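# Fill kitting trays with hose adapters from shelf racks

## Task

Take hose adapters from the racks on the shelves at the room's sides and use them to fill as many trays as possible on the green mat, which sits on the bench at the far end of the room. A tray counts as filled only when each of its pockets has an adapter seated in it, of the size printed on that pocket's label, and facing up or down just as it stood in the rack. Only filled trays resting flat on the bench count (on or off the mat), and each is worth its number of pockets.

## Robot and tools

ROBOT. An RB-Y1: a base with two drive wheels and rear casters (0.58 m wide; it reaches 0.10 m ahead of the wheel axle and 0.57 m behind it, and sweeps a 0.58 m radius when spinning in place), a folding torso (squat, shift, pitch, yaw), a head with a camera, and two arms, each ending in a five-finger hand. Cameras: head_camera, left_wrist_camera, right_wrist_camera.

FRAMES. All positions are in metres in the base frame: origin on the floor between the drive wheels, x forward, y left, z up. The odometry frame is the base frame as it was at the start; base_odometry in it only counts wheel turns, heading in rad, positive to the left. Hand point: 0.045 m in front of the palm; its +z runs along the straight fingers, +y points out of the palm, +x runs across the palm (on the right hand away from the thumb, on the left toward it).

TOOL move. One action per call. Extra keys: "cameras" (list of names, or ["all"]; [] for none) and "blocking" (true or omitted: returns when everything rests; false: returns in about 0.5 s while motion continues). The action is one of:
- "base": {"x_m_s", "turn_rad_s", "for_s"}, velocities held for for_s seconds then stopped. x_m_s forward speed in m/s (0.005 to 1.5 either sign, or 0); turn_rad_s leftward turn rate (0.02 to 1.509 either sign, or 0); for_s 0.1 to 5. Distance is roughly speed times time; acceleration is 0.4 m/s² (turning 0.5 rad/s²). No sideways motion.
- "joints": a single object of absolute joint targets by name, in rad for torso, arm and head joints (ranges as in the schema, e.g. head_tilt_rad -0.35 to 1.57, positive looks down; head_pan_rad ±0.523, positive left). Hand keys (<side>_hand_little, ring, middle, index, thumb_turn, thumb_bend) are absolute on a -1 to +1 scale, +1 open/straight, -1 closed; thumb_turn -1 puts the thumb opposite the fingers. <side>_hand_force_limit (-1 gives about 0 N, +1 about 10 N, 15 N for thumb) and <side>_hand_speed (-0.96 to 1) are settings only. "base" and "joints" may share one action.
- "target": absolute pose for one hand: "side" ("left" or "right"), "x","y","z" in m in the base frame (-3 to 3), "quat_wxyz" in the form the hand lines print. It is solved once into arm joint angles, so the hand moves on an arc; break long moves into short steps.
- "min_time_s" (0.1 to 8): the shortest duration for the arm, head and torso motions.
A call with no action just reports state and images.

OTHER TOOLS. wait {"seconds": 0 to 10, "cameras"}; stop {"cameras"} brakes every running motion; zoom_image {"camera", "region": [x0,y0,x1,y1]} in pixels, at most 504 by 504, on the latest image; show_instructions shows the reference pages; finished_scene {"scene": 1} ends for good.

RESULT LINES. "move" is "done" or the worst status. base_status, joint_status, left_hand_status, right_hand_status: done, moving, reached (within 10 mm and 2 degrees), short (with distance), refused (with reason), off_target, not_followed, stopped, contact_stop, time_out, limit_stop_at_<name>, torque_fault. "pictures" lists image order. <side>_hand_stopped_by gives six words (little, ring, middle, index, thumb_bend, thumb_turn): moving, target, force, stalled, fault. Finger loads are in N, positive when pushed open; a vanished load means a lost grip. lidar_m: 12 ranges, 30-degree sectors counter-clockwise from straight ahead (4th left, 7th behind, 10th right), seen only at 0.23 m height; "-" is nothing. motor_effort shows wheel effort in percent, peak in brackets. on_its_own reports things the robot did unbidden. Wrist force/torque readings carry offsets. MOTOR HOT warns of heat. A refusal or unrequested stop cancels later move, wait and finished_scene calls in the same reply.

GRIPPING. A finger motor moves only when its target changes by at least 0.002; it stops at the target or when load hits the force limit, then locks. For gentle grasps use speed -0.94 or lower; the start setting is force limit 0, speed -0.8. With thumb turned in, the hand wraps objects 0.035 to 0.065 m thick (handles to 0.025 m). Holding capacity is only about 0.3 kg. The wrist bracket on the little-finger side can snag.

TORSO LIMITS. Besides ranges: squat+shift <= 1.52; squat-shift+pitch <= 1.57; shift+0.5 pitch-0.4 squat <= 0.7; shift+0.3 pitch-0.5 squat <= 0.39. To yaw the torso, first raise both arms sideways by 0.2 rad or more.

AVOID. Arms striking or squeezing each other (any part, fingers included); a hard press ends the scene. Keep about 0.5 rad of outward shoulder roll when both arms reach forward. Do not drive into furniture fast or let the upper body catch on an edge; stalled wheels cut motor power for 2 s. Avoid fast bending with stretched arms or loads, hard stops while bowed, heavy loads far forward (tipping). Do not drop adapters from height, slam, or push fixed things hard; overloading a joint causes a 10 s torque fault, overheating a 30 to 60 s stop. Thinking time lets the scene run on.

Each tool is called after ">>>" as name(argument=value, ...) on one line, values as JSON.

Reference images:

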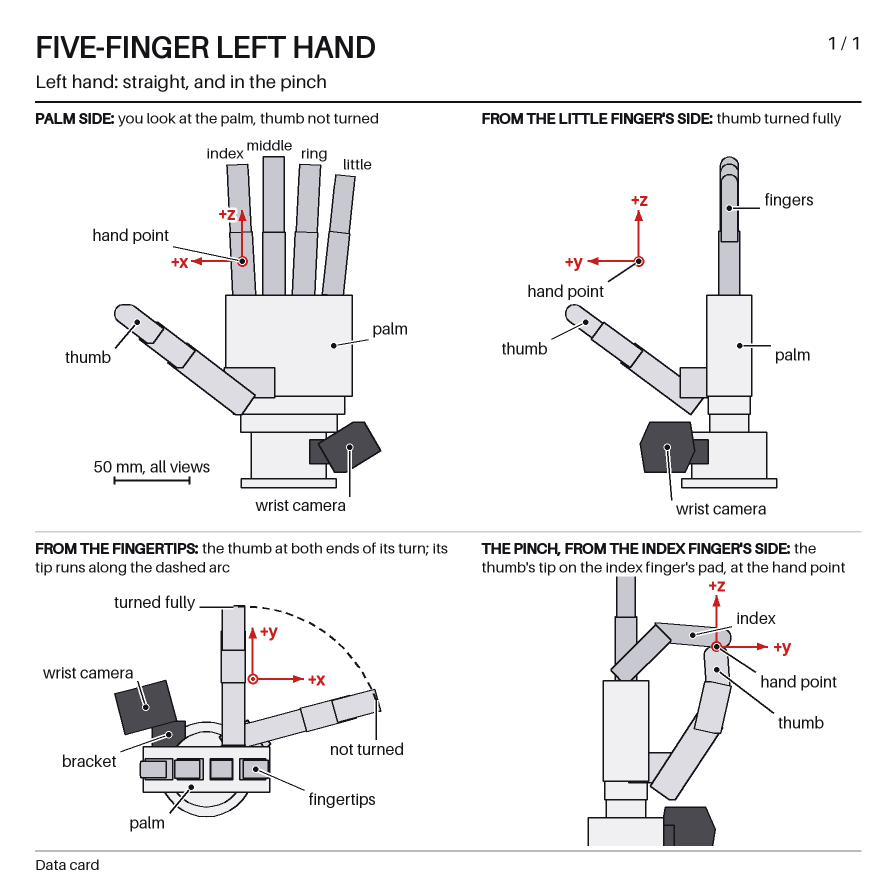

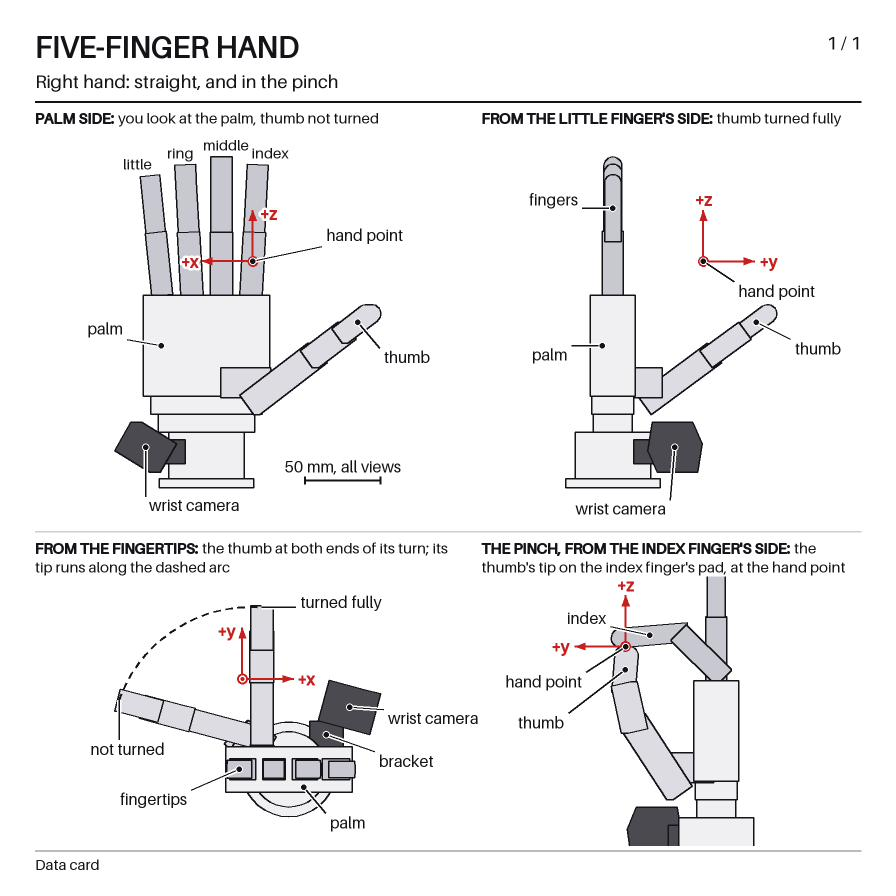

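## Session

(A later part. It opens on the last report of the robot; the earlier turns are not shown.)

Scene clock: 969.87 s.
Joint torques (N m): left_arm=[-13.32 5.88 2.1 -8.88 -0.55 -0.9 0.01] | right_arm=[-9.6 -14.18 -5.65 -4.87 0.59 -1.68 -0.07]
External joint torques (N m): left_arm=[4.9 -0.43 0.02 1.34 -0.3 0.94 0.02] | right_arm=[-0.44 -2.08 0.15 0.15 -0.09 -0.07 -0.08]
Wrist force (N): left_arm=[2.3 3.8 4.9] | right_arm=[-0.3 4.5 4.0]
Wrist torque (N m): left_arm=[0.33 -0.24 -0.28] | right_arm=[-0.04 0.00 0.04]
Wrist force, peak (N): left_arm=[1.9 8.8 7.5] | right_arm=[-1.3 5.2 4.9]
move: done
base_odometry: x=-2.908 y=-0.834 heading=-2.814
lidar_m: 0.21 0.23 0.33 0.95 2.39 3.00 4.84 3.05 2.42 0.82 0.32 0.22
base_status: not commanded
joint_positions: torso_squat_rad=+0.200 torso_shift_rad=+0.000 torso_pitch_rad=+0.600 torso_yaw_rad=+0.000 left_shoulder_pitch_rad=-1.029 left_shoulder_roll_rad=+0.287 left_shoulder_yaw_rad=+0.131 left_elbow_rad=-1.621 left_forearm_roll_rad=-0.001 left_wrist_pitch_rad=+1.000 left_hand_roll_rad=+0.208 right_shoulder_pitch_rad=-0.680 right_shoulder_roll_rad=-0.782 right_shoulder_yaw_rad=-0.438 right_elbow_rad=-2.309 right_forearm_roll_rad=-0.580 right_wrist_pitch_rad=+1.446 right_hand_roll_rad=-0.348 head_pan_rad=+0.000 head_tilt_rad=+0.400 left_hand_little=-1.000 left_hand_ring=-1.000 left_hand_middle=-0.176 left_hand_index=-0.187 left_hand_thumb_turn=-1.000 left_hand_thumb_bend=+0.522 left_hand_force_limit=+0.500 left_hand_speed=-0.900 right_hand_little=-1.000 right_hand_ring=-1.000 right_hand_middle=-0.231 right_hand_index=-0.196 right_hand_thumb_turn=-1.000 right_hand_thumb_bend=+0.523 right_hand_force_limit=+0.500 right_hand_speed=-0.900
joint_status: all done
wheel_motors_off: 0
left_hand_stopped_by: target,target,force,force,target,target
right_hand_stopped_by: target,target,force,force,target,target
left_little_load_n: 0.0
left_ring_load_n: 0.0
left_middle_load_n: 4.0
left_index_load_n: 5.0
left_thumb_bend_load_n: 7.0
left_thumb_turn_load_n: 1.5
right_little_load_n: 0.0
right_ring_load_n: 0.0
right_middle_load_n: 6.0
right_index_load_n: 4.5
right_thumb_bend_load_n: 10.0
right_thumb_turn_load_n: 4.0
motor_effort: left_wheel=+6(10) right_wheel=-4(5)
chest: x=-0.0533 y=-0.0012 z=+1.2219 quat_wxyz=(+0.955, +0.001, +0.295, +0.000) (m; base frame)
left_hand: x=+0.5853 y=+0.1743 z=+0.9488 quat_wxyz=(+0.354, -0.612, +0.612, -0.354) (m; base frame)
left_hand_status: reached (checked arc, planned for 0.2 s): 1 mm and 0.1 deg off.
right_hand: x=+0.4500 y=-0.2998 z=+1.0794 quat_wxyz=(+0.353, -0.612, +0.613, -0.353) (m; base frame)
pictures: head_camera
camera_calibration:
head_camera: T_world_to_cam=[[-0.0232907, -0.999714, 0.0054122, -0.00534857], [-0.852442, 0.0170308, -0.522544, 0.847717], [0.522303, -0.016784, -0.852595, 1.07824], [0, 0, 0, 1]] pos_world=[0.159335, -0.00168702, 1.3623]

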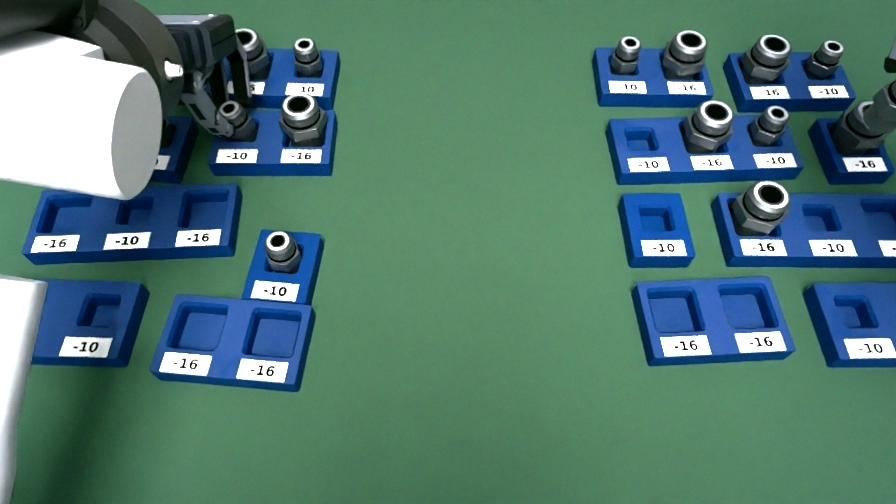

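>>> move(joints={"left_hand_speed":-0.7,"left_hand_index":0.2,"left_hand_middle":0.2,"left_hand_thumb_bend":0.88})

>>> move(target={"side":"left","x":0.5775,"y":0.1743,"z":1.01,"quat_wxyz":[0.3536,-0.6124,0.6124,-0.3536]})

>>> move(joints={"left_shoulder_pitch_rad":-0.794,"left_shoulder_roll_rad":0.567,"left_shoulder_yaw_rad":0.675,"left_elbow_rad":-2.223,"left_forearm_roll_rad":0.595,"left_wrist_pitch_rad":1.559,"left_hand_roll_rad":-0.012})

>>> move(target={"side":"right","x":0.5457,"y":-0.1928,"z":1.005,"quat_wxyz":[0.3536,-0.6124,0.6124,-0.3536]})

>>> move(target={"side":"right","x":0.5577,"y":-0.1928,"z":0.948,"quat_wxyz":[0.3536,-0.6124,0.6124,-0.3536]}, cameras=["head_camera"])

>>> zoom_image(camera="head_camera", region=[590, 90, 690, 165])

>>> zoom_image(camera="head_camera", region=[200, 90, 300, 165])

Scene clock: 971.70 s.
Joint torques (N m): left_arm=[-14.15 5.74 1.86 -9.34 -0.55 -1.39 0.3] | right_arm=[-9.91 -14.48 -6.19 -4.76 0.69 -1.7 -0.08]
External joint torques (N m): left_arm=[4.06 -0.56 -0.22 0.89 -0.3 0.45 0.31] | right_arm=[-0.75 -2.38 -0.39 0.27 0.01 -0.09 -0.08]
Wrist force (N): left_arm=[2.0 6.8 6.7] | right_arm=[-1.2 3.9 4.6]
Wrist torque (N m): left_arm=[0.34 -0.25 -0.29] | right_arm=[-0.17 0.14 -0.02]
Wrist force, peak (N): left_arm=[2.1 7.2 6.9] | right_arm=[-1.2 4.9 4.7]
move: done
base_odometry: x=-2.908 y=-0.834 heading=-2.814
lidar_m: 0.21 0.23 0.32 0.94 2.39 3.01 4.84 3.05 2.43 0.82 0.31 0.22
base_status: not commanded
joint_positions: torso_squat_rad=+0.200 torso_shift_rad=+0.000 torso_pitch_rad=+0.600 torso_yaw_rad=+0.000 left_shoulder_pitch_rad=-1.029 left_shoulder_roll_rad=+0.287 left_shoulder_yaw_rad=+0.131 left_elbow_rad=-1.621 left_forearm_roll_rad=-0.001 left_wrist_pitch_rad=+1.000 left_hand_roll_rad=+0.208 right_shoulder_pitch_rad=-0.680 right_shoulder_roll_rad=-0.782 right_shoulder_yaw_rad=-0.438 right_elbow_rad=-2.309 right_forearm_roll_rad=-0.580 right_wrist_pitch_rad=+1.446 right_hand_roll_rad=-0.348 head_pan_rad=+0.000 head_tilt_rad=+0.400 left_hand_little=-1.000 left_hand_ring=-1.000 left_hand_middle=+0.200 left_hand_index=+0.200 left_hand_thumb_turn=-1.000 left_hand_thumb_bend=+0.880 left_hand_force_limit=+0.500 left_hand_speed=-0.700 right_hand_little=-1.000 right_hand_ring=-1.000 right_hand_middle=-0.231 right_hand_index=-0.196 right_hand_thumb_turn=-1.000 right_hand_thumb_bend=+0.523 right_hand_force_limit=+0.500 right_hand_speed=-0.900
joint_status: all done
wheel_motors_off: 0
left_hand_stopped_by: target,target,target,target,target,target
right_hand_stopped_by: target,target,force,force,target,target
left_little_load_n: 0.0
left_ring_load_n: 0.0
left_middle_load_n: 0.0
left_index_load_n: 0.0
left_thumb_bend_load_n: 0.0
left_thumb_turn_load_n: 0.0
right_little_load_n: 0.0
right_ring_load_n: 0.0
right_middle_load_n: 6.0
right_index_load_n: 4.5
right_thumb_bend_load_n: 10.0
right_thumb_turn_load_n: 4.5
motor_effort: left_wheel=+9(9) right_wheel=-4(5)
chest: x=-0.0533 y=-0.0012 z=+1.2219 quat_wxyz=(+0.955, +0.001, +0.295, +0.000) (m; base frame)
left_hand: x=+0.5852 y=+0.1743 z=+0.9486 quat_wxyz=(+0.354, -0.612, +0.612, -0.354) (m; base frame)
right_hand: x=+0.4500 y=-0.2998 z=+1.0794 quat_wxyz=(+0.353, -0.612, +0.613, -0.353) (m; base frame)
pictures: none

Scene clock: 972.53 s.
Joint torques (N m): left_arm=[-15.39 6.87 3.12 -9.29 -0.15 -1.68 -0.02] | right_arm=[-9.79 -14.6 -6.06 -4.93 0.62 -1.78 0.03]
External joint torques (N m): left_arm=[3.17 0.17 0.87 0.12 0.14 0.17 -0.01] | right_arm=[-0.63 -2.5 -0.26 0.09 -0.06 -0.17 0.03]
Wrist force (N): left_arm=[1.9 6.8 6.9] | right_arm=[-1.5 4.2 4.6]
Wrist torque (N m): left_arm=[0.32 -0.21 -0.46] | right_arm=[-0.09 0.19 -0.07]
Wrist force, peak (N): left_arm=[1.8 9.0 7.4] | right_arm=[-0.7 4.9 5.2]
move: done
base_odometry: x=-2.908 y=-0.834 heading=-2.814
lidar_m: 0.21 0.23 0.32 0.97 2.39 3.02 4.84 3.04 2.43 0.81 0.30 0.23
base_status: not commanded
joint_positions: torso_squat_rad=+0.200 torso_shift_rad=+0.000 torso_pitch_rad=+0.600 torso_yaw_rad=+0.000 left_shoulder_pitch_rad=-1.098 left_shoulder_roll_rad=+0.319 left_shoulder_yaw_rad=+0.148 left_elbow_rad=-1.761 left_forearm_roll_rad=+0.028 left_wrist_pitch_rad=+1.213 left_hand_roll_rad=+0.198 right_shoulder_pitch_rad=-0.680 right_shoulder_roll_rad=-0.782 right_shoulder_yaw_rad=-0.438 right_elbow_rad=-2.309 right_forearm_roll_rad=-0.580 right_wrist_pitch_rad=+1.446 right_hand_roll_rad=-0.348 head_pan_rad=+0.000 head_tilt_rad=+0.400 left_hand_little=-1.000 left_hand_ring=-1.000 left_hand_middle=+0.200 left_hand_index=+0.200 left_hand_thumb_turn=-1.000 left_hand_thumb_bend=+0.880 left_hand_force_limit=+0.500 left_hand_speed=-0.700 right_hand_little=-1.000 right_hand_ring=-1.000 right_hand_middle=-0.231 right_hand_index=-0.196 right_hand_thumb_turn=-1.000 right_hand_thumb_bend=+0.523 right_hand_force_limit=+0.500 right_hand_speed=-0.900
joint_status: all done
wheel_motors_off: 0
left_hand_stopped_by: target,target,target,target,target,target
right_hand_stopped_by: target,target,force,force,target,target
left_little_load_n: 0.0
left_ring_load_n: 0.0
left_middle_load_n: 0.0
left_index_load_n: 0.0
left_thumb_bend_load_n: 0.0
left_thumb_turn_load_n: 0.0
right_little_load_n: 0.0
right_ring_load_n: 0.0
right_middle_load_n: 6.0
right_index_load_n: 4.5
right_thumb_bend_load_n: 10.0
right_thumb_turn_load_n: 4.5
motor_effort: left_wheel=+6(8) right_wheel=-4(5)
chest: x=-0.0533 y=-0.0012 z=+1.2219 quat_wxyz=(+0.955, +0.001, +0.295, +0.000) (m; base frame)
left_hand: x=+0.5782 y=+0.1741 z=+1.0098 quat_wxyz=(+0.354, -0.612, +0.612, -0.354) (m; base frame)
left_hand_status: reached (checked arc, planned for 0.4 s): 1 mm and 0.1 deg off.
right_hand: x=+0.4500 y=-0.2998 z=+1.0794 quat_wxyz=(+0.353, -0.612, +0.613, -0.353) (m; base frame)
pictures: none

Scene clock: 973.73 s.
Joint torques (N m): left_arm=[-8.22 12.12 3.06 -6.69 -0.34 -1.73 0.15] | right_arm=[-9.75 -14.42 -6.13 -4.71 0.78 -1.76 -0.02]
External joint torques (N m): left_arm=[2.38 -0.38 -0.37 -0.24 -0.4 0.15 0.16] | right_arm=[-0.58 -2.32 -0.33 0.31 0.09 -0.15 -0.03]
Wrist force (N): left_arm=[2.1 6.9 7.0] | right_arm=[-0.9 4.4 4.7]
Wrist torque (N m): left_arm=[0.33 -0.23 -0.45] | right_arm=[-0.07 0.03 -0.05]
Wrist force, peak (N): left_arm=[2.2 7.8 7.7] | right_arm=[-0.5 4.2 5.3]
move: done
base_odometry: x=-2.908 y=-0.834 heading=-2.814
lidar_m: 0.21 0.22 0.32 0.96 2.39 3.00 4.84 3.04 2.43 0.82 0.31 0.22
base_status: not commanded
joint_positions: torso_squat_rad=+0.200 torso_shift_rad=+0.000 torso_pitch_rad=+0.600 torso_yaw_rad=+0.000 left_shoulder_pitch_rad=-0.794 left_shoulder_roll_rad=+0.567 left_shoulder_yaw_rad=+0.675 left_elbow_rad=-2.223 left_forearm_roll_rad=+0.595 left_wrist_pitch_rad=+1.559 left_hand_roll_rad=-0.012 right_shoulder_pitch_rad=-0.680 right_shoulder_roll_rad=-0.782 right_shoulder_yaw_rad=-0.438 right_elbow_rad=-2.309 right_forearm_roll_rad=-0.580 right_wrist_pitch_rad=+1.446 right_hand_roll_rad=-0.348 head_pan_rad=+0.000 head_tilt_rad=+0.400 left_hand_little=-1.000 left_hand_ring=-1.000 left_hand_middle=+0.200 left_hand_index=+0.200 left_hand_thumb_turn=-1.000 left_hand_thumb_bend=+0.880 left_hand_force_limit=+0.500 left_hand_speed=-0.700 right_hand_little=-1.000 right_hand_ring=-1.000 right_hand_middle=-0.231 right_hand_index=-0.196 right_hand_thumb_turn=-1.000 right_hand_thumb_bend=+0.523 right_hand_force_limit=+0.500 right_hand_speed=-0.900
joint_status: all done
wheel_motors_off: 0
left_hand_stopped_by: target,target,target,target,target,target
right_hand_stopped_by: target,target,force,force,target,target
left_little_load_n: 0.0
left_ring_load_n: 0.0
left_middle_load_n: 0.0
left_index_load_n: 0.0
left_thumb_bend_load_n: 0.0
left_thumb_turn_load_n: 0.0
right_little_load_n: 0.0
right_ring_load_n: 0.0
right_middle_load_n: 6.0
right_index_load_n: 4.5
right_thumb_bend_load_n: 10.5
right_thumb_turn_load_n: 4.0
motor_effort: left_wheel=+9(10) right_wheel=-4(6)
chest: x=-0.0533 y=-0.0011 z=+1.2219 quat_wxyz=(+0.955, +0.001, +0.296, +0.000) (m; base frame)
left_hand: x=+0.4501 y=+0.3403 z=+1.0800 quat_wxyz=(+0.354, -0.612, +0.613, -0.353) (m; base frame)
right_hand: x=+0.4500 y=-0.2997 z=+1.0794 quat_wxyz=(+0.353, -0.612, +0.613, -0.353) (m; base frame)
pictures: none

Scene clock: 975.47 s.
Joint torques (N m): left_arm=[-8.26 12.4 2.73 -6.75 -0.14 -1.61 0.11] | right_arm=[-15.94 -10.96 -5.89 -7.32 0.68 -1.38 -0.21]
External joint torques (N m): left_arm=[2.34 -0.1 -0.7 -0.29 -0.19 0.27 0.11] | right_arm=[-0.78 -2.65 -0.79 0.26 -0.15 0.15 -0.21]
Wrist force (N): left_arm=[2.0 7.1 6.8] | right_arm=[-0.6 4.2 4.8]
Wrist torque (N m): left_arm=[0.36 -0.24 -0.46] | right_arm=[-0.13 -0.05 -0.17]
Wrist force, peak (N): left_arm=[2.1 7.2 7.1] | right_arm=[-0.8 4.8 5.5]
move: done
base_odometry: x=-2.908 y=-0.834 heading=-2.814
lidar_m: 0.21 0.22 0.31 0.96 2.40 3.00 4.84 3.04 2.43 0.82 0.32 0.22
base_status: not commanded
joint_positions: torso_squat_rad=+0.200 torso_shift_rad=+0.000 torso_pitch_rad=+0.600 torso_yaw_rad=+0.000 left_shoulder_pitch_rad=-0.794 left_shoulder_roll_rad=+0.567 left_shoulder_yaw_rad=+0.675 left_elbow_rad=-2.223 left_forearm_roll_rad=+0.595 left_wrist_pitch_rad=+1.559 left_hand_roll_rad=-0.012 right_shoulder_pitch_rad=-0.965 right_shoulder_roll_rad=-0.568 right_shoulder_yaw_rad=+0.017 right_elbow_rad=-1.919 right_forearm_roll_rad=-0.141 right_wrist_pitch_rad=+1.235 right_hand_roll_rad=-0.451 head_pan_rad=+0.000 head_tilt_rad=+0.400 left_hand_little=-1.000 left_hand_ring=-1.000 left_hand_middle=+0.200 left_hand_index=+0.200 left_hand_thumb_turn=-1.000 left_hand_thumb_bend=+0.880 left_hand_force_limit=+0.500 left_hand_speed=-0.700 right_hand_little=-1.000 right_hand_ring=-1.000 right_hand_middle=-0.231 right_hand_index=-0.196 right_hand_thumb_turn=-1.000 right_hand_thumb_bend=+0.523 right_hand_force_limit=+0.500 right_hand_speed=-0.900
joint_status: all done
wheel_motors_off: 0
left_hand_stopped_by: target,target,target,target,target,target
right_hand_stopped_by: target,target,force,force,target,target
left_little_load_n: 0.0
left_ring_load_n: 0.0
left_middle_load_n: 0.0
left_index_load_n: 0.0
left_thumb_bend_load_n: 0.0
left_thumb_turn_load_n: -0.5
right_little_load_n: 0.0
right_ring_load_n: 0.0
right_middle_load_n: 6.0
right_index_load_n: 4.5
right_thumb_bend_load_n: 10.5
right_thumb_turn_load_n: 4.0
motor_effort: left_wheel=+7(11) right_wheel=-5(5)
chest: x=-0.0533 y=-0.0012 z=+1.2219 quat_wxyz=(+0.955, +0.001, +0.296, +0.000) (m; base frame)
left_hand: x=+0.4501 y=+0.3403 z=+1.0801 quat_wxyz=(+0.354, -0.612, +0.613, -0.353) (m; base frame)
right_hand: x=+0.5456 y=-0.1926 z=+1.0048 quat_wxyz=(+0.354, -0.612, +0.612, -0.353) (m; base frame)
right_hand_status: reached (checked arc, planned for 0.8 s): 0 mm and 0.0 deg off.
pictures: none

Scene clock: 976.33 s.
Joint torques (N m): left_arm=[-8.65 12.34 3.12 -6.54 -0.04 -1.64 0.06] | right_arm=[-14.82 -8.81 -4.25 -6.87 0.71 -1.22 -0.36]
External joint torques (N m): left_arm=[1.95 -0.15 -0.31 -0.08 -0.1 0.24 0.06] | right_arm=[0.31 -0.87 0.61 1.56 -0.08 0.32 -0.37]
Wrist force (N): left_arm=[2.4 7.2 6.9] | right_arm=[-0.1 1.0 0.9]
Wrist torque (N m): left_arm=[0.38 -0.28 -0.42] | right_arm=[-0.24 0.06 -0.23]
Wrist force, peak (N): left_arm=[2.2 7.3 7.1] | right_arm=[-0.1 5.7 3.8]
move: done
base_odometry: x=-2.908 y=-0.834 heading=-2.814
lidar_m: 0.21 0.23 0.32 0.96 2.40 3.00 4.84 3.05 2.43 0.82 0.31 0.23
base_status: not commanded
joint_positions: torso_squat_rad=+0.200 torso_shift_rad=+0.000 torso_pitch_rad=+0.600 torso_yaw_rad=+0.000 left_shoulder_pitch_rad=-0.794 left_shoulder_roll_rad=+0.567 left_shoulder_yaw_rad=+0.675 left_elbow_rad=-2.223 left_forearm_roll_rad=+0.595 left_wrist_pitch_rad=+1.559 left_hand_roll_rad=-0.012 right_shoulder_pitch_rad=-0.917 right_shoulder_roll_rad=-0.521 right_shoulder_yaw_rad=+0.053 right_elbow_rad=-1.765 right_forearm_roll_rad=-0.077 right_wrist_pitch_rad=+1.032 right_hand_roll_rad=-0.460 head_pan_rad=+0.000 head_tilt_rad=+0.400 left_hand_little=-1.000 left_hand_ring=-1.000 left_hand_middle=+0.200 left_hand_index=+0.200 left_hand_thumb_turn=-1.000 left_hand_thumb_bend=+0.880 left_hand_force_limit=+0.500 left_hand_speed=-0.700 right_hand_little=-1.000 right_hand_ring=-1.000 right_hand_middle=-0.231 right_hand_index=-0.196 right_hand_thumb_turn=-1.000 right_hand_thumb_bend=+0.523 right_hand_force_limit=+0.500 right_hand_speed=-0.900
joint_status: all done
wheel_motors_off: 0
left_hand_stopped_by: target,target,target,target,target,target
right_hand_stopped_by: target,target,force,force,target,target
left_little_load_n: 0.0
left_ring_load_n: 0.0
left_middle_load_n: 0.0
left_index_load_n: 0.0
left_thumb_bend_load_n: 0.0
left_thumb_turn_load_n: 0.0
right_little_load_n: 0.0
right_ring_load_n: 0.0
right_middle_load_n: 3.5
right_index_load_n: 4.0
right_thumb_bend_load_n: 9.5
right_thumb_turn_load_n: 3.5
motor_effort: left_wheel=+8(9) right_wheel=-4(5)
chest: x=-0.0534 y=-0.0012 z=+1.2219 quat_wxyz=(+0.955, +0.001, +0.295, +0.000) (m; base frame)
left_hand: x=+0.4501 y=+0.3403 z=+1.0801 quat_wxyz=(+0.354, -0.612, +0.612, -0.353) (m; base frame)
right_hand: x=+0.5577 y=-0.1928 z=+0.9482 quat_wxyz=(+0.354, -0.612, +0.612, -0.354) (m; base frame)
right_hand_status: reached (checked arc, planned for 0.5 s): 0 mm and 0.0 deg off.
pictures: head_camera
camera_calibration:
head_camera: T_world_to_cam=[[-0.0231519, -0.999718, 0.00537624, -0.00532142], [-0.852401, 0.0169298, -0.522615, 0.847806], [0.522376, -0.0166823, -0.852552, 1.07817], [0, 0, 0, 1]] pos_world=[0.159335, -0.00168674, 1.3623]

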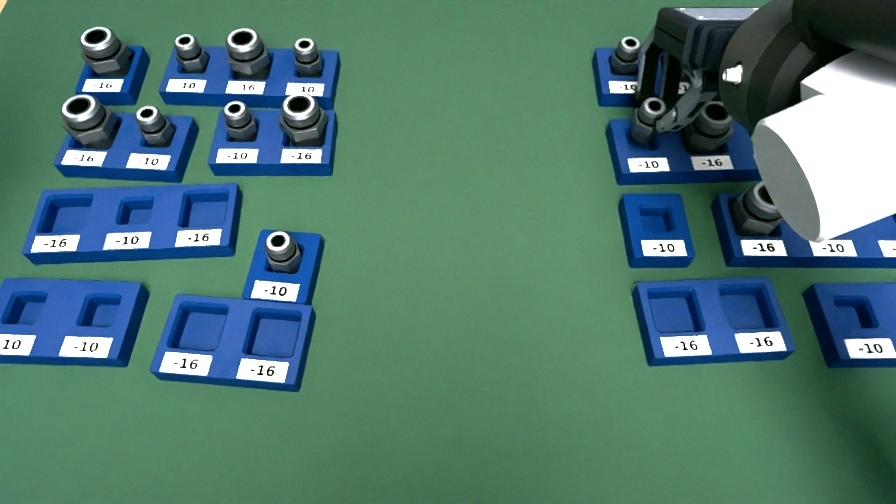

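Scaled by 5.040 from the camera's 896x504 image, which has a finer 1280x720 frame.

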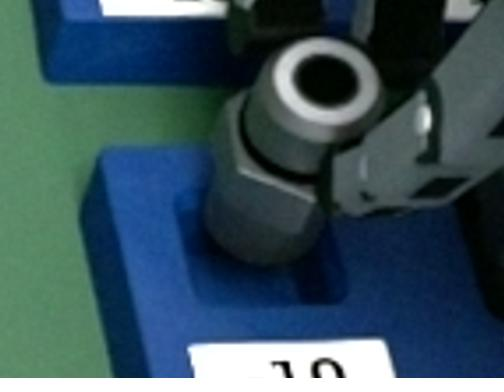

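Scaled by 5.040 from the camera's 896x504 image, which has a finer 1280x720 frame.

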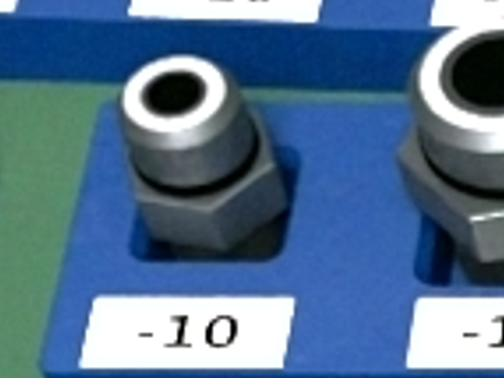

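>>> zoom_image(camera="head_camera", region=[640, 60, 780, 180])

>>> move(cameras=["right_wrist_camera"])

Scaled by 3.600 from the camera's 896x504 image, which has a finer 1280x720 frame.

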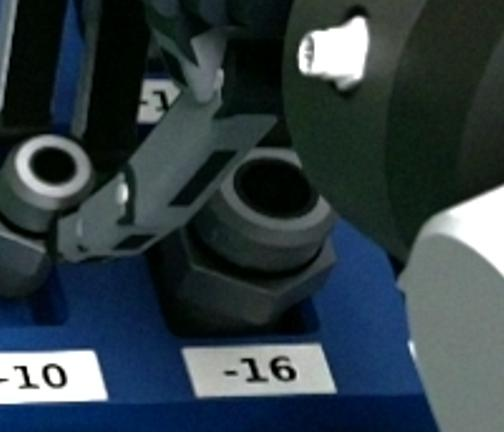

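Scene clock: 976.93 s.
Joint torques (N m): left_arm=[-8.32 12.15 3.47 -6.62 -0.09 -1.53 0.11] | right_arm=[-14.91 -8.68 -3.92 -6.67 0.58 -1.21 -0.35]
External joint torques (N m): left_arm=[2.27 -0.35 0.04 -0.17 -0.15 0.36 0.11] | right_arm=[0.21 -0.73 0.95 1.72 -0.22 0.33 -0.36]
Wrist force (N): left_arm=[1.9 7.0 6.7] | right_arm=[0.0 0.7 -0.7]
Wrist torque (N m): left_arm=[0.37 -0.22 -0.45] | right_arm=[-0.21 0.04 -0.23]
Wrist force, peak (N): left_arm=[2.1 7.3 7.0] | right_arm=[0.0 0.8 1.4]
base_odometry: x=-2.908 y=-0.834 heading=-2.814
lidar_m: 0.21 0.23 0.33 0.95 2.40 3.00 4.84 3.04 2.41 0.82 0.32 0.22
base_status: not commanded
joint_positions: torso_squat_rad=+0.200 torso_shift_rad=+0.000 torso_pitch_rad=+0.600 torso_yaw_rad=+0.000 left_shoulder_pitch_rad=-0.794 left_shoulder_roll_rad=+0.567 left_shoulder_yaw_rad=+0.675 left_elbow_rad=-2.223 left_forearm_roll_rad=+0.595 left_wrist_pitch_rad=+1.559 left_hand_roll_rad=-0.012 right_shoulder_pitch_rad=-0.917 right_shoulder_roll_rad=-0.521 right_shoulder_yaw_rad=+0.053 right_elbow_rad=-1.765 right_forearm_roll_rad=-0.077 right_wrist_pitch_rad=+1.032 right_hand_roll_rad=-0.460 head_pan_rad=+0.000 head_tilt_rad=+0.400 left_hand_little=-1.000 left_hand_ring=-1.000 left_hand_middle=+0.200 left_hand_index=+0.200 left_hand_thumb_turn=-1.000 left_hand_thumb_bend=+0.880 left_hand_force_limit=+0.500 left_hand_speed=-0.700 right_hand_little=-1.000 right_hand_ring=-1.000 right_hand_middle=-0.231 right_hand_index=-0.196 right_hand_thumb_turn=-1.000 right_hand_thumb_bend=+0.523 right_hand_force_limit=+0.500 right_hand_speed=-0.900
joint_status: all done
wheel_motors_off: 0
left_hand_stopped_by: target,target,target,target,target,target
right_hand_stopped_by: target,target,force,force,target,target
left_little_load_n: 0.0
left_ring_load_n: 0.0
left_middle_load_n: 0.0
left_index_load_n: 0.0
left_thumb_bend_load_n: 0.0
left_thumb_turn_load_n: 0.0
right_little_load_n: 0.0
right_ring_load_n: 0.0
right_middle_load_n: 3.5
right_index_load_n: 4.0
right_thumb_bend_load_n: 10.0
right_thumb_turn_load_n: 3.5
motor_effort: left_wheel=+8(9) right_wheel=-5(5)
chest: x=-0.0534 y=-0.0012 z=+1.2219 quat_wxyz=(+0.955, +0.001, +0.295, +0.000) (m; base frame)
left_hand: x=+0.4501 y=+0.3403 z=+1.0801 quat_wxyz=(+0.354, -0.612, +0.612, -0.353) (m; base frame)
right_hand: x=+0.5577 y=-0.1928 z=+0.9482 quat_wxyz=(+0.354, -0.612, +0.612, -0.354) (m; base frame)
right_hand_status: reached (checked arc, planned for 0.5 s): 0 mm and 0.0 deg off.
pictures: right_wrist_camera
camera_calibration:
right_wrist_camera: T_world_to_cam=[[-0.512644, -0.275327, -0.81326, 1.00192], [-0.555156, 0.82885, 0.0693414, 0.403216], [0.654979, 0.487034, -0.577754, 0.387928], [0, 0, 0, 1]] pos_world=[0.483391, -0.247284, 1.01099]

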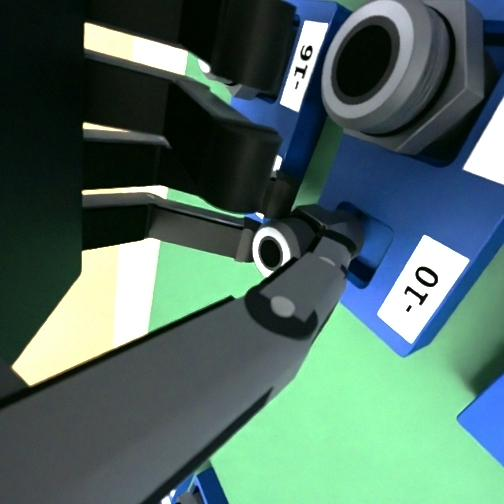

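>>> move(target={"side":"right","x":0.5537,"y":-0.1928,"z":0.965,"quat_wxyz":[0.3536,-0.6124,0.6124,-0.3536]}, cameras=["head_camera","right_wrist_camera"])

>>> zoom_image(camera="head_camera", region=[590, 90, 690, 165])

Scene clock: 979.23 s.
Joint torques (N m): left_arm=[-8.71 12.02 3.51 -6.57 -0.07 -1.61 0.23] | right_arm=[-16.06 -9.96 -5.24 -7.9 0.81 -1.59 -0.24]
External joint torques (N m): left_arm=[1.88 -0.47 0.09 -0.11 -0.12 0.28 0.24] | right_arm=[-0.99 -1.92 -0.29 0.28 0 -0.05 -0.25]
Wrist force (N): left_arm=[2.3 6.9 7.1] | right_arm=[-1.1 3.5 4.7]
Wrist torque (N m): left_arm=[0.32 -0.26 -0.42] | right_arm=[-0.20 0.10 -0.05]
Wrist force, peak (N): left_arm=[2.5 7.3 7.1] | right_arm=[0.2 4.9 4.5]
move: done
base_odometry: x=-2.908 y=-0.834 heading=-2.814
lidar_m: 0.22 0.23 0.32 0.94 2.39 3.00 4.84 3.04 2.41 0.82 0.31 0.22
base_status: not commanded
joint_positions: torso_squat_rad=+0.200 torso_shift_rad=+0.000 torso_pitch_rad=+0.600 torso_yaw_rad=+0.000 left_shoulder_pitch_rad=-0.794 left_shoulder_roll_rad=+0.567 left_shoulder_yaw_rad=+0.675 left_elbow_rad=-2.223 left_forearm_roll_rad=+0.595 left_wrist_pitch_rad=+1.559 left_hand_roll_rad=-0.012 right_shoulder_pitch_rad=-0.925 right_shoulder_roll_rad=-0.535 right_shoulder_yaw_rad=+0.043 right_elbow_rad=-1.817 right_forearm_roll_rad=-0.096 right_wrist_pitch_rad=+1.094 right_hand_roll_rad=-0.457 head_pan_rad=+0.000 head_tilt_rad=+0.400 left_hand_little=-1.000 left_hand_ring=-1.000 left_hand_middle=+0.200 left_hand_index=+0.200 left_hand_thumb_turn=-1.000 left_hand_thumb_bend=+0.880 left_hand_force_limit=+0.500 left_hand_speed=-0.700 right_hand_little=-1.000 right_hand_ring=-1.000 right_hand_middle=-0.231 right_hand_index=-0.196 right_hand_thumb_turn=-1.000 right_hand_thumb_bend=+0.523 right_hand_force_limit=+0.500 right_hand_speed=-0.900
joint_status: all done
wheel_motors_off: 0
left_hand_stopped_by: target,target,target,target,target,target
right_hand_stopped_by: target,target,force,force,target,target
left_little_load_n: 0.0
left_ring_load_n: 0.0
left_middle_load_n: 0.0
left_index_load_n: 0.0
left_thumb_bend_load_n: 0.0
left_thumb_turn_load_n: 0.0
right_little_load_n: 0.0
right_ring_load_n: 0.0
right_middle_load_n: 5.0
right_index_load_n: 5.0
right_thumb_bend_load_n: 9.5
right_thumb_turn_load_n: 3.0
motor_effort: left_wheel=+8(9) right_wheel=-4(5)
chest: x=-0.0533 y=-0.0012 z=+1.2219 quat_wxyz=(+0.955, +0.001, +0.295, +0.000) (m; base frame)
left_hand: x=+0.4501 y=+0.3403 z=+1.0801 quat_wxyz=(+0.354, -0.612, +0.612, -0.353) (m; base frame)
right_hand: x=+0.5536 y=-0.1927 z=+0.9647 quat_wxyz=(+0.353, -0.612, +0.612, -0.353) (m; base frame)
right_hand_status: reached (checked arc, planned for 0.3 s): 0 mm and 0.0 deg off.
pictures: head_camera, right_wrist_camera
camera_calibration:
head_camera: T_world_to_cam=[[-0.0232049, -0.999716, 0.00546294, -0.00542864], [-0.852471, 0.0169319, -0.522499, 0.847745], [0.522258, -0.0167815, -0.852622, 1.07824], [0, 0, 0, 1]] pos_world=[0.159435, -0.00168662, 1.3623]
right_wrist_camera: T_world_to_cam=[[-0.513474, -0.27537, -0.812722, 1.01315], [-0.555105, 0.82884, 0.0698819, 0.399186], [0.654373, 0.487028, -0.578446, 0.401031], [0, 0, 0, 1]] pos_world=[0.479392, -0.247184, 1.02749]

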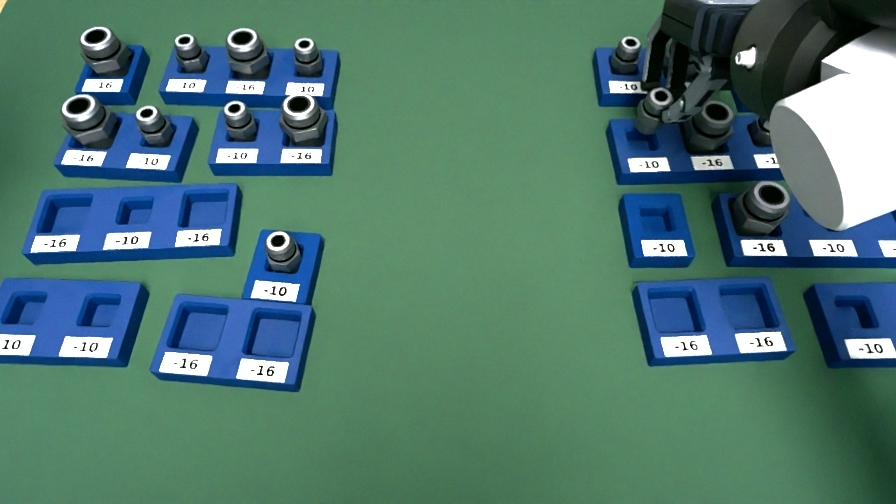

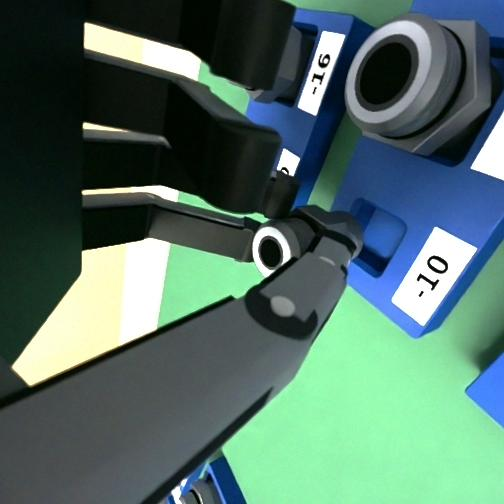

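Scaled by 5.040 from the camera's 896x504 image, which has a finer 1280x720 frame.

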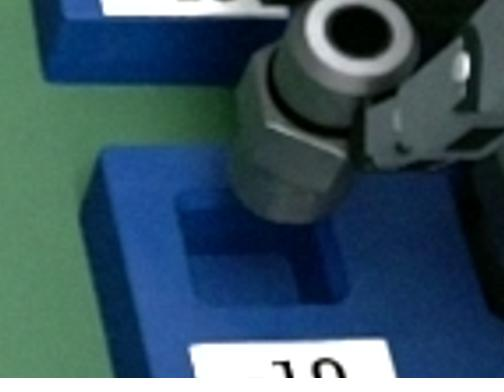

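>>> move(target={"side":"right","x":0.5537,"y":-0.1920,"z":0.948,"quat_wxyz":[0.3536,-0.6124,0.6124,-0.3536]}, cameras=["head_camera","right_wrist_camera"])

>>> zoom_image(camera="head_camera", region=[590, 90, 690, 165])

Scene clock: 981.00 s.
Joint torques (N m): left_arm=[-8.31 12.37 3.02 -6.54 -0.02 -1.62 0.21] | right_arm=[-16.05 -9.45 -4.84 -8.28 0.82 -1.76 -0.16]
External joint torques (N m): left_arm=[2.28 -0.13 -0.4 -0.08 -0.08 0.27 0.22] | right_arm=[-1.14 -1.61 0.01 0.1 0.02 -0.23 -0.17]
Wrist force (N): left_arm=[2.3 7.2 6.7] | right_arm=[-0.5 4.0 4.5]
Wrist torque (N m): left_arm=[0.39 -0.27 -0.43] | right_arm=[-0.15 -0.05 -0.19]
Wrist force, peak (N): left_arm=[2.0 7.2 7.2] | right_arm=[-1.0 5.6 4.9]
move: done
base_odometry: x=-2.908 y=-0.834 heading=-2.814
lidar_m: 0.21 0.22 0.31 0.95 2.39 2.99 4.84 3.05 2.43 0.82 0.31 0.23
base_status: not commanded
joint_positions: torso_squat_rad=+0.200 torso_shift_rad=+0.000 torso_pitch_rad=+0.600 torso_yaw_rad=+0.000 left_shoulder_pitch_rad=-0.794 left_shoulder_roll_rad=+0.567 left_shoulder_yaw_rad=+0.675 left_elbow_rad=-2.223 left_forearm_roll_rad=+0.595 left_wrist_pitch_rad=+1.559 left_hand_roll_rad=-0.012 right_shoulder_pitch_rad=-0.904 right_shoulder_roll_rad=-0.519 right_shoulder_yaw_rad=+0.054 right_elbow_rad=-1.784 right_forearm_roll_rad=-0.073 right_wrist_pitch_rad=+1.040 right_hand_roll_rad=-0.464 head_pan_rad=+0.000 head_tilt_rad=+0.400 left_hand_little=-1.000 left_hand_ring=-1.000 left_hand_middle=+0.200 left_hand_index=+0.200 left_hand_thumb_turn=-1.000 left_hand_thumb_bend=+0.880 left_hand_force_limit=+0.500 left_hand_speed=-0.700 right_hand_little=-1.000 right_hand_ring=-1.000 right_hand_middle=-0.231 right_hand_index=-0.196 right_hand_thumb_turn=-1.000 right_hand_thumb_bend=+0.523 right_hand_force_limit=+0.500 right_hand_speed=-0.900
joint_status: all done
wheel_motors_off: 0
left_hand_stopped_by: target,target,target,target,target,target
right_hand_stopped_by: target,target,force,force,target,target
left_little_load_n: 0.5
left_ring_load_n: 0.0
left_middle_load_n: 0.0
left_index_load_n: 0.0
left_thumb_bend_load_n: 0.0
left_thumb_turn_load_n: 0.5
right_little_load_n: 0.0
right_ring_load_n: 0.0
right_middle_load_n: 4.5
right_index_load_n: 5.0
right_thumb_bend_load_n: 9.5
right_thumb_turn_load_n: 3.0
motor_effort: left_wheel=+8(11) right_wheel=-5(5)
chest: x=-0.0533 y=-0.0012 z=+1.2219 quat_wxyz=(+0.955, +0.001, +0.296, +0.000) (m; base frame)
left_hand: x=+0.4501 y=+0.3403 z=+1.0800 quat_wxyz=(+0.354, -0.612, +0.613, -0.353) (m; base frame)
right_hand: x=+0.5536 y=-0.1921 z=+0.9477 quat_wxyz=(+0.353, -0.612, +0.612, -0.353) (m; base frame)
right_hand_status: reached (checked arc, planned for 0.2 s): 0 mm and 0.0 deg off.
pictures: head_camera, right_wrist_camera
camera_calibration:
head_camera: T_world_to_cam=[[-0.0231525, -0.999717, 0.00537779, -0.00532112], [-0.852472, 0.0169318, -0.522498, 0.847744], [0.522259, -0.0166816, -0.852624, 1.07824], [0, 0, 0, 1]] pos_world=[0.159435, -0.00168674, 1.3623]
right_wrist_camera: T_world_to_cam=[[-0.513584, -0.275289, -0.812679, 0.999555], [-0.554943, 0.828946, 0.069904, 0.399721], [0.654424, 0.486892, -0.578503, 0.390855], [0, 0, 0, 1]] pos_world=[0.479392, -0.246485, 1.01049]

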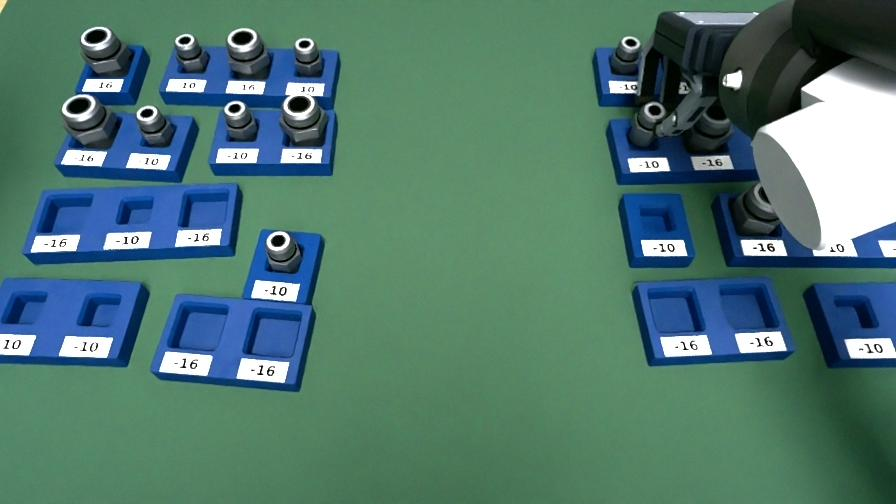

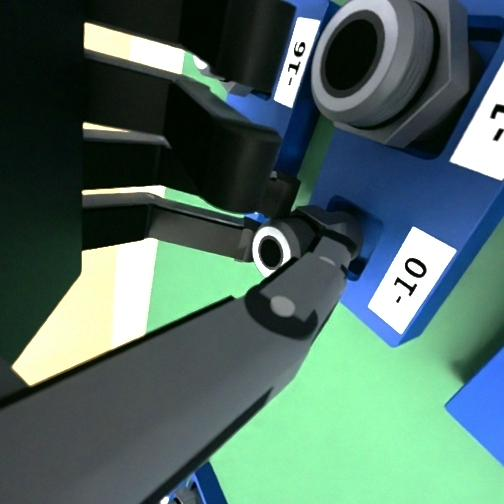

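Scaled by 5.040 from the camera's 896x504 image, which has a finer 1280x720 frame.

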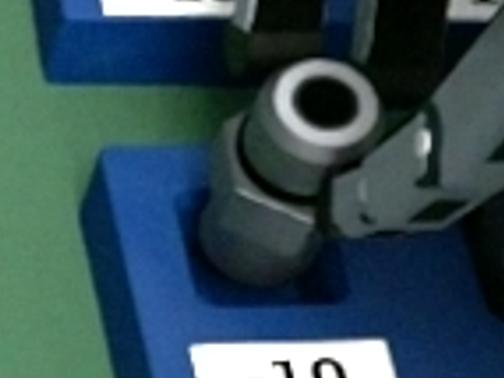

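>>> move(target={"side":"right","x":0.5542,"y":-0.1920,"z":0.939,"quat_wxyz":[0.3536,-0.6124,0.6124,-0.3536]}, cameras=["head_camera"])

>>> zoom_image(camera="head_camera", region=[590, 90, 690, 165])

Scene clock: 981.97 s.
Joint torques (N m): left_arm=[-9.01 12.78 3.68 -6.43 -0.04 -1.61 0.1] | right_arm=[-16.02 -8.9 -4.69 -8.25 0.83 -1.72 -0.28]
External joint torques (N m): left_arm=[1.58 0.28 0.25 0.03 -0.09 0.27 0.1] | right_arm=[-1.19 -1.13 0.11 0.22 0.04 -0.2 -0.28]
Wrist force (N): left_arm=[2.0 7.1 6.9] | right_arm=[0.1 4.7 4.5]
Wrist torque (N m): left_arm=[0.36 -0.23 -0.47] | right_arm=[-0.09 -0.13 -0.09]
Wrist force, peak (N): left_arm=[2.5 7.2 7.2] | right_arm=[0.0 5.1 4.6]
move: done
base_odometry: x=-2.908 y=-0.834 heading=-2.814
lidar_m: 0.21 0.23 0.33 0.96 2.40 3.01 4.84 3.05 2.42 0.82 0.31 0.22
base_status: not commanded
joint_positions: torso_squat_rad=+0.200 torso_shift_rad=+0.000 torso_pitch_rad=+0.600 torso_yaw_rad=+0.000 left_shoulder_pitch_rad=-0.794 left_shoulder_roll_rad=+0.567 left_shoulder_yaw_rad=+0.675 left_elbow_rad=-2.223 left_forearm_roll_rad=+0.595 left_wrist_pitch_rad=+1.559 left_hand_roll_rad=-0.012 right_shoulder_pitch_rad=-0.895 right_shoulder_roll_rad=-0.512 right_shoulder_yaw_rad=+0.058 right_elbow_rad=-1.764 right_forearm_roll_rad=-0.063 right_wrist_pitch_rad=+1.011 right_hand_roll_rad=-0.466 head_pan_rad=+0.000 head_tilt_rad=+0.400 left_hand_little=-1.000 left_hand_ring=-1.000 left_hand_middle=+0.200 left_hand_index=+0.200 left_hand_thumb_turn=-1.000 left_hand_thumb_bend=+0.880 left_hand_force_limit=+0.500 left_hand_speed=-0.700 right_hand_little=-1.000 right_hand_ring=-1.000 right_hand_middle=-0.231 right_hand_index=-0.196 right_hand_thumb_turn=-1.000 right_hand_thumb_bend=+0.523 right_hand_force_limit=+0.500 right_hand_speed=-0.900
joint_status: all done
wheel_motors_off: 0
left_hand_stopped_by: target,target,target,target,target,target
right_hand_stopped_by: target,target,force,force,target,target
left_little_load_n: 0.0
left_ring_load_n: 0.0
left_middle_load_n: 0.0
left_index_load_n: 0.0
left_thumb_bend_load_n: 0.0
left_thumb_turn_load_n: 0.5
right_little_load_n: 0.0
right_ring_load_n: 0.0
right_middle_load_n: 4.5
right_index_load_n: 5.0
right_thumb_bend_load_n: 9.0
right_thumb_turn_load_n: 3.0
motor_effort: left_wheel=+6(9) right_wheel=-5(5)
chest: x=-0.0533 y=-0.0012 z=+1.2219 quat_wxyz=(+0.955, +0.001, +0.296, +0.000) (m; base frame)
left_hand: x=+0.4501 y=+0.3403 z=+1.0800 quat_wxyz=(+0.354, -0.612, +0.613, -0.353) (m; base frame)
right_hand: x=+0.5537 y=-0.1921 z=+0.9389 quat_wxyz=(+0.353, -0.613, +0.612, -0.353) (m; base frame)
right_hand_status: reached (checked arc, planned for 0.2 s): 1 mm and 0.1 deg off.
pictures: head_camera
camera_calibration:
head_camera: T_world_to_cam=[[-0.0231503, -0.999718, 0.00537912, -0.00532328], [-0.852472, 0.0169292, -0.522498, 0.847744], [0.522259, -0.0166815, -0.852624, 1.07824], [0, 0, 0, 1]] pos_world=[0.159435, -0.00168673, 1.3623]

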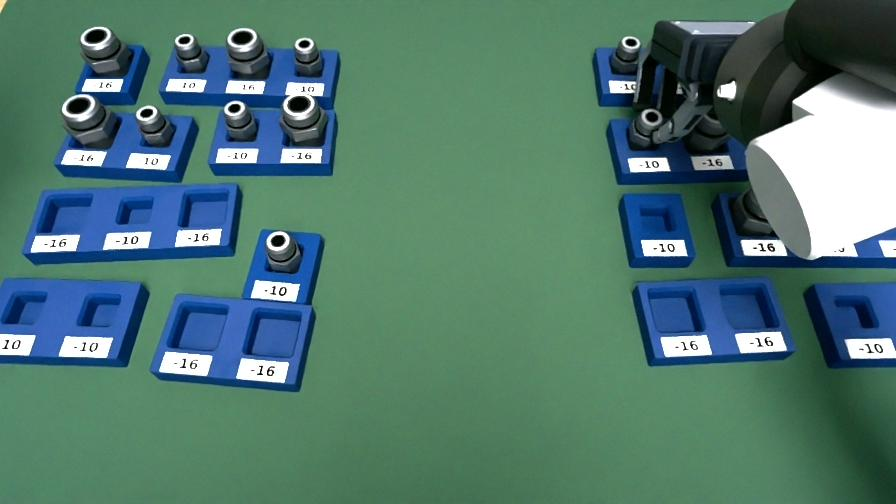

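Scaled by 5.040 from the camera's 896x504 image, which has a finer 1280x720 frame.

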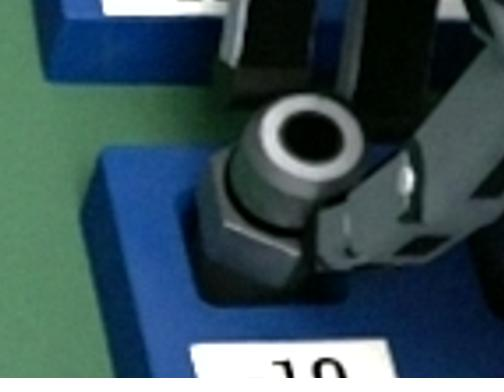

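>>> move(target={"side":"right","x":0.5542,"y":-0.1922,"z":0.934,"quat_wxyz":[0.3536,-0.6124,0.6124,-0.3536]})

>>> move(target={"side":"right","x":0.5542,"y":-0.1922,"z":0.931,"quat_wxyz":[0.3536,-0.6124,0.6124,-0.3536]}, cameras=["head_camera"])

>>> zoom_image(camera="head_camera", region=[590, 90, 690, 165])

Scene clock: 982.70 s.
Joint torques (N m): left_arm=[-8.93 11.93 3.12 -6.65 -0.09 -1.69 0.27] | right_arm=[-14.98 -8.69 -4.36 -7.65 0.82 -1.39 -0.39]
External joint torques (N m): left_arm=[1.66 -0.57 -0.3 -0.19 -0.14 0.19 0.28] | right_arm=[-0.19 -0.96 0.41 0.88 0.03 0.14 -0.4]
Wrist force (N): left_arm=[2.1 7.1 6.9] | right_arm=[-0.1 2.4 2.3]
Wrist torque (N m): left_arm=[0.36 -0.24 -0.44] | right_arm=[-0.22 -0.05 -0.20]
Wrist force, peak (N): left_arm=[2.3 7.1 7.0] | right_arm=[-0.7 5.2 4.3]
move: done
base_odometry: x=-2.908 y=-0.834 heading=-2.814
lidar_m: 0.22 0.23 0.33 0.95 2.39 3.00 4.83 3.05 2.41 0.81 0.32 0.22
base_status: not commanded
joint_positions: torso_squat_rad=+0.200 torso_shift_rad=+0.000 torso_pitch_rad=+0.600 torso_yaw_rad=+0.000 left_shoulder_pitch_rad=-0.794 left_shoulder_roll_rad=+0.567 left_shoulder_yaw_rad=+0.675 left_elbow_rad=-2.223 left_forearm_roll_rad=+0.595 left_wrist_pitch_rad=+1.559 left_hand_roll_rad=-0.012 right_shoulder_pitch_rad=-0.890 right_shoulder_roll_rad=-0.508 right_shoulder_yaw_rad=+0.061 right_elbow_rad=-1.752 right_forearm_roll_rad=-0.057 right_wrist_pitch_rad=+0.994 right_hand_roll_rad=-0.468 head_pan_rad=+0.000 head_tilt_rad=+0.400 left_hand_little=-1.000 left_hand_ring=-1.000 left_hand_middle=+0.200 left_hand_index=+0.200 left_hand_thumb_turn=-1.000 left_hand_thumb_bend=+0.880 left_hand_force_limit=+0.500 left_hand_speed=-0.700 right_hand_little=-1.000 right_hand_ring=-1.000 right_hand_middle=-0.231 right_hand_index=-0.196 right_hand_thumb_turn=-1.000 right_hand_thumb_bend=+0.523 right_hand_force_limit=+0.500 right_hand_speed=-0.900
joint_status: all done
wheel_motors_off: 0
left_hand_stopped_by: target,target,target,target,target,target
right_hand_stopped_by: target,target,force,force,target,target
left_little_load_n: 0.5
left_ring_load_n: 0.0
left_middle_load_n: 0.0
left_index_load_n: 0.0
left_thumb_bend_load_n: 0.0
left_thumb_turn_load_n: 0.0
right_little_load_n: 0.0
right_ring_load_n: 0.0
right_middle_load_n: 4.5
right_index_load_n: 5.5
right_thumb_bend_load_n: 9.0
right_thumb_turn_load_n: 3.0
motor_effort: left_wheel=+8(10) right_wheel=-5(5)
chest: x=-0.0533 y=-0.0012 z=+1.2219 quat_wxyz=(+0.955, +0.001, +0.296, +0.000) (m; base frame)
left_hand: x=+0.4501 y=+0.3403 z=+1.0801 quat_wxyz=(+0.354, -0.612, +0.613, -0.353) (m; base frame)
right_hand: x=+0.5540 y=-0.1923 z=+0.9340 quat_wxyz=(+0.353, -0.612, +0.612, -0.354) (m; base frame)
right_hand_status: reached (checked arc, planned for 0.1 s): 0 mm and 0.0 deg off.
pictures: none

Scene clock: 983.23 s.
Joint torques (N m): left_arm=[-8.28 12.04 2.94 -6.75 -0.28 -1.74 0.11] | right_arm=[-12.87 -7.9 -3.52 -5.88 0.33 -0.54 -0.4]
External joint torques (N m): left_arm=[2.31 -0.45 -0.49 -0.3 -0.33 0.14 0.12] | right_arm=[1.91 -0.19 1.24 2.67 -0.46 0.99 -0.41]
Wrist force (N): left_arm=[1.9 7.1 6.9] | right_arm=[0.2 -1.9 0.3]
Wrist torque (N m): left_arm=[0.35 -0.23 -0.44] | right_arm=[-0.20 -0.02 -0.21]
Wrist force, peak (N): left_arm=[2.2 7.1 7.1] | right_arm=[0.4 -5.5 -0.4]
move: done
base_odometry: x=-2.908 y=-0.834 heading=-2.814
lidar_m: 0.21 0.23 0.31 0.94 2.39 3.01 4.84 3.06 2.43 0.80 0.31 0.23
base_status: not commanded
joint_positions: torso_squat_rad=+0.200 torso_shift_rad=+0.000 torso_pitch_rad=+0.600 torso_yaw_rad=+0.000 left_shoulder_pitch_rad=-0.794 left_shoulder_roll_rad=+0.567 left_shoulder_yaw_rad=+0.675 left_elbow_rad=-2.223 left_forearm_roll_rad=+0.595 left_wrist_pitch_rad=+1.559 left_hand_roll_rad=-0.012 right_shoulder_pitch_rad=-0.887 right_shoulder_roll_rad=-0.505 right_shoulder_yaw_rad=+0.062 right_elbow_rad=-1.745 right_forearm_roll_rad=-0.053 right_wrist_pitch_rad=+0.983 right_hand_roll_rad=-0.469 head_pan_rad=+0.000 head_tilt_rad=+0.400 left_hand_little=-1.000 left_hand_ring=-1.000 left_hand_middle=+0.200 left_hand_index=+0.200 left_hand_thumb_turn=-1.000 left_hand_thumb_bend=+0.880 left_hand_force_limit=+0.500 left_hand_speed=-0.700 right_hand_little=-1.000 right_hand_ring=-1.000 right_hand_middle=-0.231 right_hand_index=-0.196 right_hand_thumb_turn=-1.000 right_hand_thumb_bend=+0.523 right_hand_force_limit=+0.500 right_hand_speed=-0.900
joint_status: all done
wheel_motors_off: 0
left_hand_stopped_by: target,target,target,target,target,target
right_hand_stopped_by: target,target,force,force,target,target
left_little_load_n: 0.0
left_ring_load_n: 0.0
left_middle_load_n: 0.0
left_index_load_n: 0.0
left_thumb_bend_load_n: 0.0
left_thumb_turn_load_n: 0.0
right_little_load_n: 0.0
right_ring_load_n: 0.0
right_middle_load_n: 1.5
right_index_load_n: 7.0
right_thumb_bend_load_n: 7.0
right_thumb_turn_load_n: 0.5
motor_effort: left_wheel=+7(9) right_wheel=-4(5)
chest: x=-0.0534 y=-0.0012 z=+1.2220 quat_wxyz=(+0.955, +0.001, +0.295, +0.000) (m; base frame)
left_hand: x=+0.4500 y=+0.3403 z=+1.0802 quat_wxyz=(+0.354, -0.612, +0.612, -0.353) (m; base frame)
right_hand: x=+0.5544 y=-0.1922 z=+0.9317 quat_wxyz=(+0.354, -0.612, +0.612, -0.354) (m; base frame)
right_hand_status: reached (checked arc, planned for 0.1 s): 1 mm and 0.1 deg off.
pictures: head_camera
camera_calibration:
head_camera: T_world_to_cam=[[-0.0231527, -0.999717, 0.00537579, -0.00532069], [-0.852401, 0.0169307, -0.522615, 0.847806], [0.522376, -0.0166823, -0.852552, 1.07817], [0, 0, 0, 1]] pos_world=[0.159335, -0.00168674, 1.3623]

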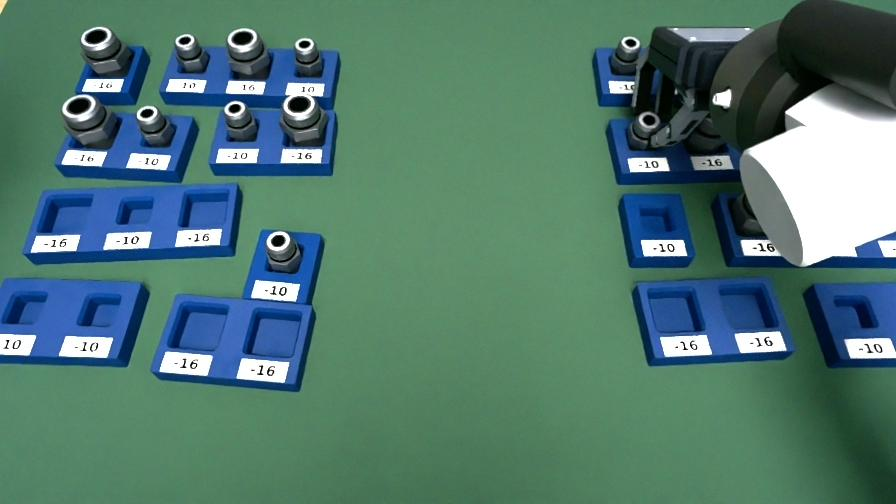

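Scaled by 5.040 from the camera's 896x504 image, which has a finer 1280x720 frame.

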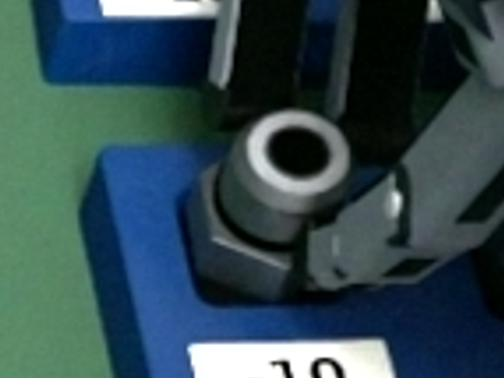

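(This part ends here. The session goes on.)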